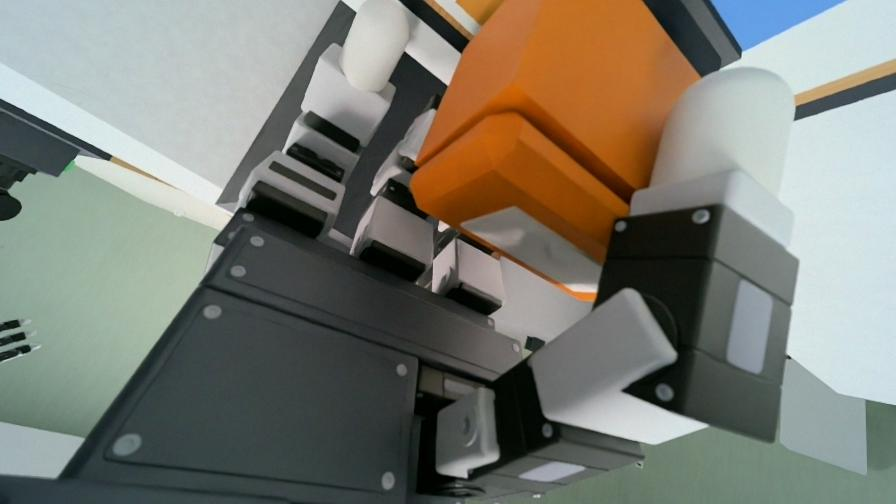

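>>> {"method": "move", "body": {
  "arm2": {"joints": {"hand_index_mcp": 0.66, "hand_middle_mcp": 0.66, "hand_thumb_mcp": 0.03}}
}}

>>> {"method": "move", "body": {
  "arm2": {"joints": {"joint2_rad": 1.70, "hand_index_mcp": 0.60, "hand_middle_mcp": 0.60, "hand_thumb_mcp": 0.0}, "min_time_s": 2}
}}

>>> {"method": "move", "body": {
  "arm2": {"joints": {"joint2_rad": 1.50}, "min_time_s": 1.5},
  "cameras": ["arm2_cam_wrist", "arm3_cam_wrist"]
}}

>>> {"method": "zoom_image", "body": {
  "camera": "arm3_cam_wrist",
  "region": [560, 0, 760, 200]
}}

Scene clock: 230.50 s.
Joint torques (N m): arm1=[-0.09 0.32 8.58 2.24 -0.07 -0.16] | arm2=[-0.44 -12.1 4.6 -0.18 -0.12 0.16] | arm3=[1.55 -0.32 9.95 2.59 0.19 -0.13]
Heat: arm1: hottest joint3_rad 42 °C; arm2: hottest joint2_rad 38 °C; arm3: hottest joint3_rad 41 °C.
move: arm2 off_target
Joint velocities: within noise
arm1.joint_positions: joint1_rad=-0.443 joint2_rad=+0.603 joint3_rad=+1.383 joint4_rad=-1.250 joint5_rad=-0.063 joint6_rad=+1.016 hand_index_mcp=+0.756 hand_index_abd=+0.001 hand_index_pip=+0.577 hand_index_dip=+0.696 hand_middle_mcp=+0.756 hand_middle_abd=+0.001 hand_middle_pip=+0.577 hand_middle_dip=+0.696 hand_ring_mcp=+0.756 hand_ring_abd=+0.000 hand_ring_pip=+0.577 hand_ring_dip=+0.696 hand_thumb_cmc=+0.715 hand_thumb_axl=+0.677 hand_thumb_mcp=+0.226 hand_thumb_ipl=+0.168 hand_current_limit=+0.400 hand_speed=-0.600
arm1.joint_status: not commanded
arm1.hand_state: goal,goal,goal,goal,goal,goal,goal,goal,goal,goal,goal,goal,goal,goal,goal,goal
arm1.index_mcp_current_ma: 1
arm1.index_abd_current_ma: 0
arm1.index_pip_current_ma: 0
arm1.index_dip_current_ma: 0
arm1.middle_mcp_current_ma: 1
arm1.middle_abd_current_ma: 0
arm1.middle_pip_current_ma: 0
arm1.middle_dip_current_ma: 0
arm1.ring_mcp_current_ma: 1
arm1.ring_abd_current_ma: 0
arm1.ring_pip_current_ma: 0
arm1.ring_dip_current_ma: 0
arm1.thumb_cmc_current_ma: 1
arm1.thumb_axl_current_ma: 0
arm1.thumb_mcp_current_ma: 0
arm1.thumb_ipl_current_ma: 0
arm1.hand_goal_index_mcp: 0.754
arm1.hand_goal_index_abd: 0.000
arm1.hand_goal_index_pip: 0.576
arm1.hand_goal_index_dip: 0.696
arm1.hand_goal_middle_mcp: 0.754
arm1.hand_goal_middle_abd: 0.000
arm1.hand_goal_middle_pip: 0.576
arm1.hand_goal_middle_dip: 0.696
arm1.hand_goal_ring_mcp: 0.754
arm1.hand_goal_ring_abd: 0.000
arm1.hand_goal_ring_pip: 0.576
arm1.hand_goal_ring_dip: 0.696
arm1.hand_goal_thumb_cmc: 0.714
arm1.hand_goal_thumb_axl: 0.678
arm1.hand_goal_thumb_mcp: 0.226
arm1.hand_goal_thumb_ipl: 0.168
arm1.hand: x=-0.4358 y=+1.2748 z=+1.4220 quat_wxyz=(-0.472, -0.064, +0.850, +0.227) (m; scene frame)
arm1.hand_target: x=-0.4310 y=+1.2745 z=+1.4376 quat_wxyz=(-0.484, -0.061, +0.841, +0.236) (m; scene frame)
arm1.hand_status: not commanded
arm2.joint_positions: joint1_rad=-1.180 joint2_rad=+1.814 joint3_rad=+1.140 joint4_rad=-1.439 joint5_rad=-0.005 joint6_rad=+0.009 hand_index_mcp=+0.762 hand_index_abd=-0.003 hand_index_pip=-0.981 hand_index_dip=+0.146 hand_middle_mcp=+0.765 hand_middle_abd=-0.003 hand_middle_pip=-0.981 hand_middle_dip=+0.147 hand_ring_mcp=+0.997 hand_ring_abd=+0.000 hand_ring_pip=-0.935 hand_ring_dip=+0.603 hand_thumb_cmc=-0.650 hand_thumb_axl=+0.671 hand_thumb_mcp=+0.169 hand_thumb_ipl=-0.340 hand_current_limit=+0.400 hand_speed=-0.850
arm2.joint_status: hand_index_mcp off_target (ended at +0.762, target +0.660); hand_middle_mcp off_target (ended at +0.765, target +0.660); hand_thumb_mcp off_target (ended at +0.169, target +0.030)
arm2.hand_state: blocked,goal,goal,goal,blocked,goal,goal,goal,goal,goal,goal,goal,goal,goal,blocked,blocked
arm2.index_mcp_current_ma: 237
arm2.index_abd_current_ma: 0
arm2.index_pip_current_ma: 12
arm2.index_dip_current_ma: 0
arm2.middle_mcp_current_ma: 249
arm2.middle_abd_current_ma: 0
arm2.middle_pip_current_ma: 12
arm2.middle_dip_current_ma: 0
arm2.ring_mcp_current_ma: -1
arm2.ring_abd_current_ma: 0
arm2.ring_pip_current_ma: 2
arm2.ring_dip_current_ma: 1
arm2.thumb_cmc_current_ma: 2
arm2.thumb_axl_current_ma: -3
arm2.thumb_mcp_current_ma: 385
arm2.thumb_ipl_current_ma: 44
arm2.hand_goal_index_mcp: 0.660
arm2.hand_goal_index_abd: 0.000
arm2.hand_goal_index_pip: -1.000
arm2.hand_goal_index_dip: 0.146
arm2.hand_goal_middle_mcp: 0.660
arm2.hand_goal_middle_abd: 0.000
arm2.hand_goal_middle_pip: -1.000
arm2.hand_goal_middle_dip: 0.146
arm2.hand_goal_ring_mcp: 1.000
arm2.hand_goal_ring_abd: 0.000
arm2.hand_goal_ring_pip: -0.942
arm2.hand_goal_ring_dip: 0.600
arm2.hand_goal_thumb_cmc: -0.656
arm2.hand_goal_thumb_axl: 0.678
arm2.hand_goal_thumb_mcp: 0.030
arm2.hand_goal_thumb_ipl: -0.370
arm2.hand: x=+0.0178 y=-0.4164 z=+0.8389 quat_wxyz=(-0.254, +0.902, +0.337, -0.094) (m; scene frame)
arm2.hand_target: x=+0.0234 y=-0.4160 z=+0.8360 quat_wxyz=(-0.250, +0.902, +0.339, -0.094) (m; scene frame)
arm2.hand_status: not commanded
arm3: as last shown
pictures: none

Scene clock: 232.90 s.
Joint torques (N m): arm1=[-0.15 0.32 8.58 2.25 -0.07 -0.15] | arm2=[-0.32 -14.33 5.12 -0.09 -0.11 0.15] | arm3=[0.67 -0.67 10.1 2.44 0.23 -0.13]
Heat: arm1: hottest joint3_rad 42 °C; arm2: hottest joint2_rad 38 °C; arm3: hottest joint3_rad 41 °C.
move: arm2 off_target
Joint velocities: within noise
arm1, arm3: as last shown
arm2.joint_positions: joint1_rad=-1.180 joint2_rad=+1.725 joint3_rad=+1.140 joint4_rad=-1.438 joint5_rad=-0.005 joint6_rad=+0.010 hand_index_mcp=+0.708 hand_index_abd=-0.003 hand_index_pip=-0.965 hand_index_dip=+0.150 hand_middle_mcp=+0.702 hand_middle_abd=-0.003 hand_middle_pip=-0.970 hand_middle_dip=+0.149 hand_ring_mcp=+0.997 hand_ring_abd=+0.000 hand_ring_pip=-0.935 hand_ring_dip=+0.603 hand_thumb_cmc=-0.646 hand_thumb_axl=+0.674 hand_thumb_mcp=+0.169 hand_thumb_ipl=-0.329 hand_current_limit=+0.400 hand_speed=-0.850
arm2.joint_status: hand_index_mcp off_target (ended at +0.708, target +0.600); hand_middle_mcp off_target (ended at +0.702, target +0.600); hand_thumb_mcp off_target (ended at +0.169, target +0.000); the others done
arm2.hand_state: blocked,goal,blocked,goal,blocked,goal,blocked,goal,goal,goal,goal,goal,goal,goal,blocked,blocked
arm2.index_mcp_current_ma: 261
arm2.index_abd_current_ma: 0
arm2.index_pip_current_ma: 34
arm2.index_dip_current_ma: 1
arm2.middle_mcp_current_ma: 236
arm2.middle_abd_current_ma: 0
arm2.middle_pip_current_ma: 27
arm2.middle_dip_current_ma: 1
arm2.ring_mcp_current_ma: -1
arm2.ring_abd_current_ma: 0
arm2.ring_pip_current_ma: 2
arm2.ring_dip_current_ma: 1
arm2.thumb_cmc_current_ma: 4
arm2.thumb_axl_current_ma: -1
arm2.thumb_mcp_current_ma: 385
arm2.thumb_ipl_current_ma: 76
arm2.hand_goal_index_mcp: 0.600
arm2.hand_goal_index_abd: 0.000
arm2.hand_goal_index_pip: -1.000
arm2.hand_goal_index_dip: 0.146
arm2.hand_goal_middle_mcp: 0.600
arm2.hand_goal_middle_abd: 0.000
arm2.hand_goal_middle_pip: -1.000
arm2.hand_goal_middle_dip: 0.146
arm2.hand_goal_ring_mcp: 1.000
arm2.hand_goal_ring_abd: 0.000
arm2.hand_goal_ring_pip: -0.942
arm2.hand_goal_ring_dip: 0.600
arm2.hand_goal_thumb_cmc: -0.656
arm2.hand_goal_thumb_axl: 0.678
arm2.hand_goal_thumb_mcp: 0.000
arm2.hand_goal_thumb_ipl: -0.370
arm2.hand: x=+0.0254 y=-0.4251 z=+0.8747 quat_wxyz=(-0.213, +0.912, +0.340, -0.079) (m; scene frame)
arm2.hand_target: x=+0.0334 y=-0.4272 z=+0.8857 quat_wxyz=(-0.195, +0.915, +0.344, -0.072) (m; scene frame)
arm2.hand_status: not commanded
pictures: none

Scene clock: 234.83 s.
Joint torques (N m): arm1=[-0.03 0.32 8.58 2.26 -0.07 -0.16] | arm2=[-0.32 -11.99 6.19 0.43 -0.12 0.15] | arm3=[0.44 -0.03 10.02 2.59 0.25 -0.11]
Heat: arm1: hottest joint3_rad 42 °C; arm2: hottest joint2_rad 38 °C; arm3: hottest joint3_rad 41 °C.
move: arm2 done
Joint velocities: within noise
arm1, arm3: as last shown
arm2.joint_positions: joint1_rad=-1.180 joint2_rad=+1.522 joint3_rad=+1.140 joint4_rad=-1.438 joint5_rad=-0.005 joint6_rad=+0.010 hand_index_mcp=+0.708 hand_index_abd=-0.003 hand_index_pip=-0.965 hand_index_dip=+0.150 hand_middle_mcp=+0.702 hand_middle_abd=-0.003 hand_middle_pip=-0.970 hand_middle_dip=+0.149 hand_ring_mcp=+0.997 hand_ring_abd=+0.000 hand_ring_pip=-0.935 hand_ring_dip=+0.603 hand_thumb_cmc=-0.646 hand_thumb_axl=+0.674 hand_thumb_mcp=+0.169 hand_thumb_ipl=-0.329 hand_current_limit=+0.400 hand_speed=-0.850
arm2.joint_status: all done
arm2.hand_state: blocked,goal,blocked,goal,blocked,goal,blocked,goal,goal,goal,goal,goal,goal,goal,blocked,blocked
arm2.index_mcp_current_ma: 261
arm2.index_abd_current_ma: 0
arm2.index_pip_current_ma: 34
arm2.index_dip_current_ma: 1
arm2.middle_mcp_current_ma: 236
arm2.middle_abd_current_ma: 0
arm2.middle_pip_current_ma: 27
arm2.middle_dip_current_ma: 1
arm2.ring_mcp_current_ma: -1
arm2.ring_abd_current_ma: 0
arm2.ring_pip_current_ma: 2
arm2.ring_dip_current_ma: 1
arm2.thumb_cmc_current_ma: 4
arm2.thumb_axl_current_ma: -1
arm2.thumb_mcp_current_ma: 385
arm2.thumb_ipl_current_ma: 76
arm2.hand_goal_index_mcp: 0.600
arm2.hand_goal_index_abd: 0.000
arm2.hand_goal_index_pip: -1.000
arm2.hand_goal_index_dip: 0.146
arm2.hand_goal_middle_mcp: 0.600
arm2.hand_goal_middle_abd: 0.000
arm2.hand_goal_middle_pip: -1.000
arm2.hand_goal_middle_dip: 0.146
arm2.hand_goal_ring_mcp: 1.000
arm2.hand_goal_ring_abd: 0.000
arm2.hand_goal_ring_pip: -0.942
arm2.hand_goal_ring_dip: 0.600
arm2.hand_goal_thumb_cmc: -0.656
arm2.hand_goal_thumb_axl: 0.678
arm2.hand_goal_thumb_mcp: 0.000
arm2.hand_goal_thumb_ipl: -0.370
arm2.hand: x=+0.0344 y=-0.4355 z=+0.9599 quat_wxyz=(-0.120, +0.929, +0.347, -0.043) (m; scene frame)
arm2.hand_target: x=+0.0409 y=-0.4356 z=+0.9704 quat_wxyz=(-0.104, +0.930, +0.350, -0.036) (m; scene frame)
arm2.hand_status: not commanded
pictures: arm2_cam_wrist, arm3_cam_wrist
camera_calibration:
arm2_cam_wrist: T_world_to_cam=[[-0.240148, -0.956212, -0.167293, -0.207714], [-0.542799, -0.010604, 0.839796, -0.839111], [-0.804797, 0.292482, -0.516484, 0.772271], [0, 0, 0, 1]] pos_world=[0.11617, -0.433392, 1.0688]
arm3_cam_wrist: T_world_to_cam=[[0.426763, 0.887213, -0.175293, 0.921547], [0.873063, -0.454732, -0.176009, -0.414838], [-0.235869, -0.0779281, -0.968655, 1.4292], [0, 0, 0, 1]] pos_world=[0.306001, -0.894873, 1.47293]

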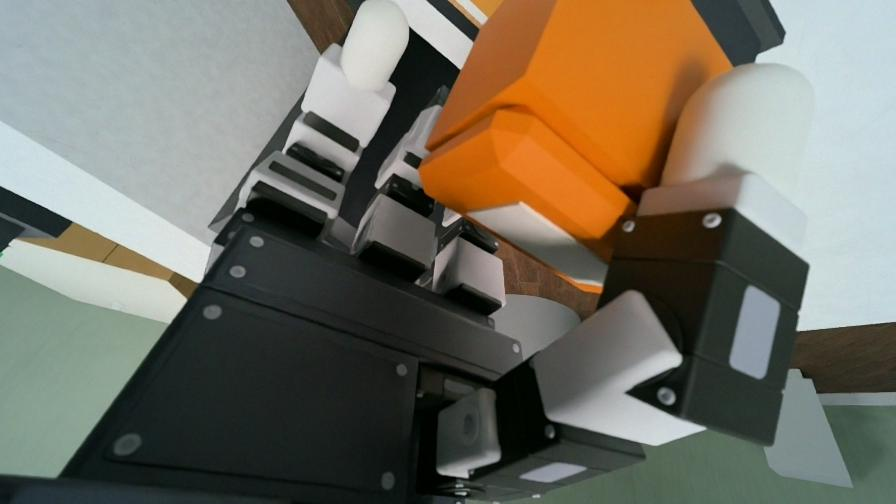

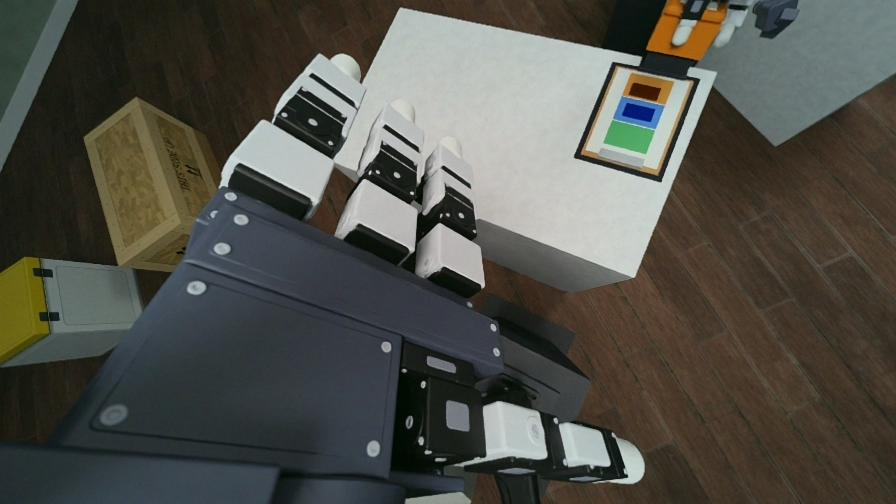

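Scaled by 2.520 from the camera's 896x504 image, which has a finer 1280x720 frame.

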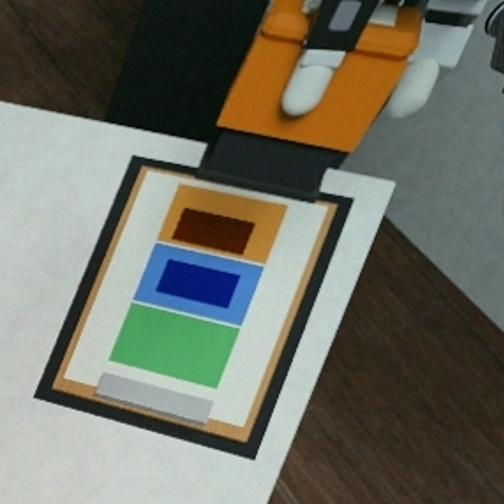

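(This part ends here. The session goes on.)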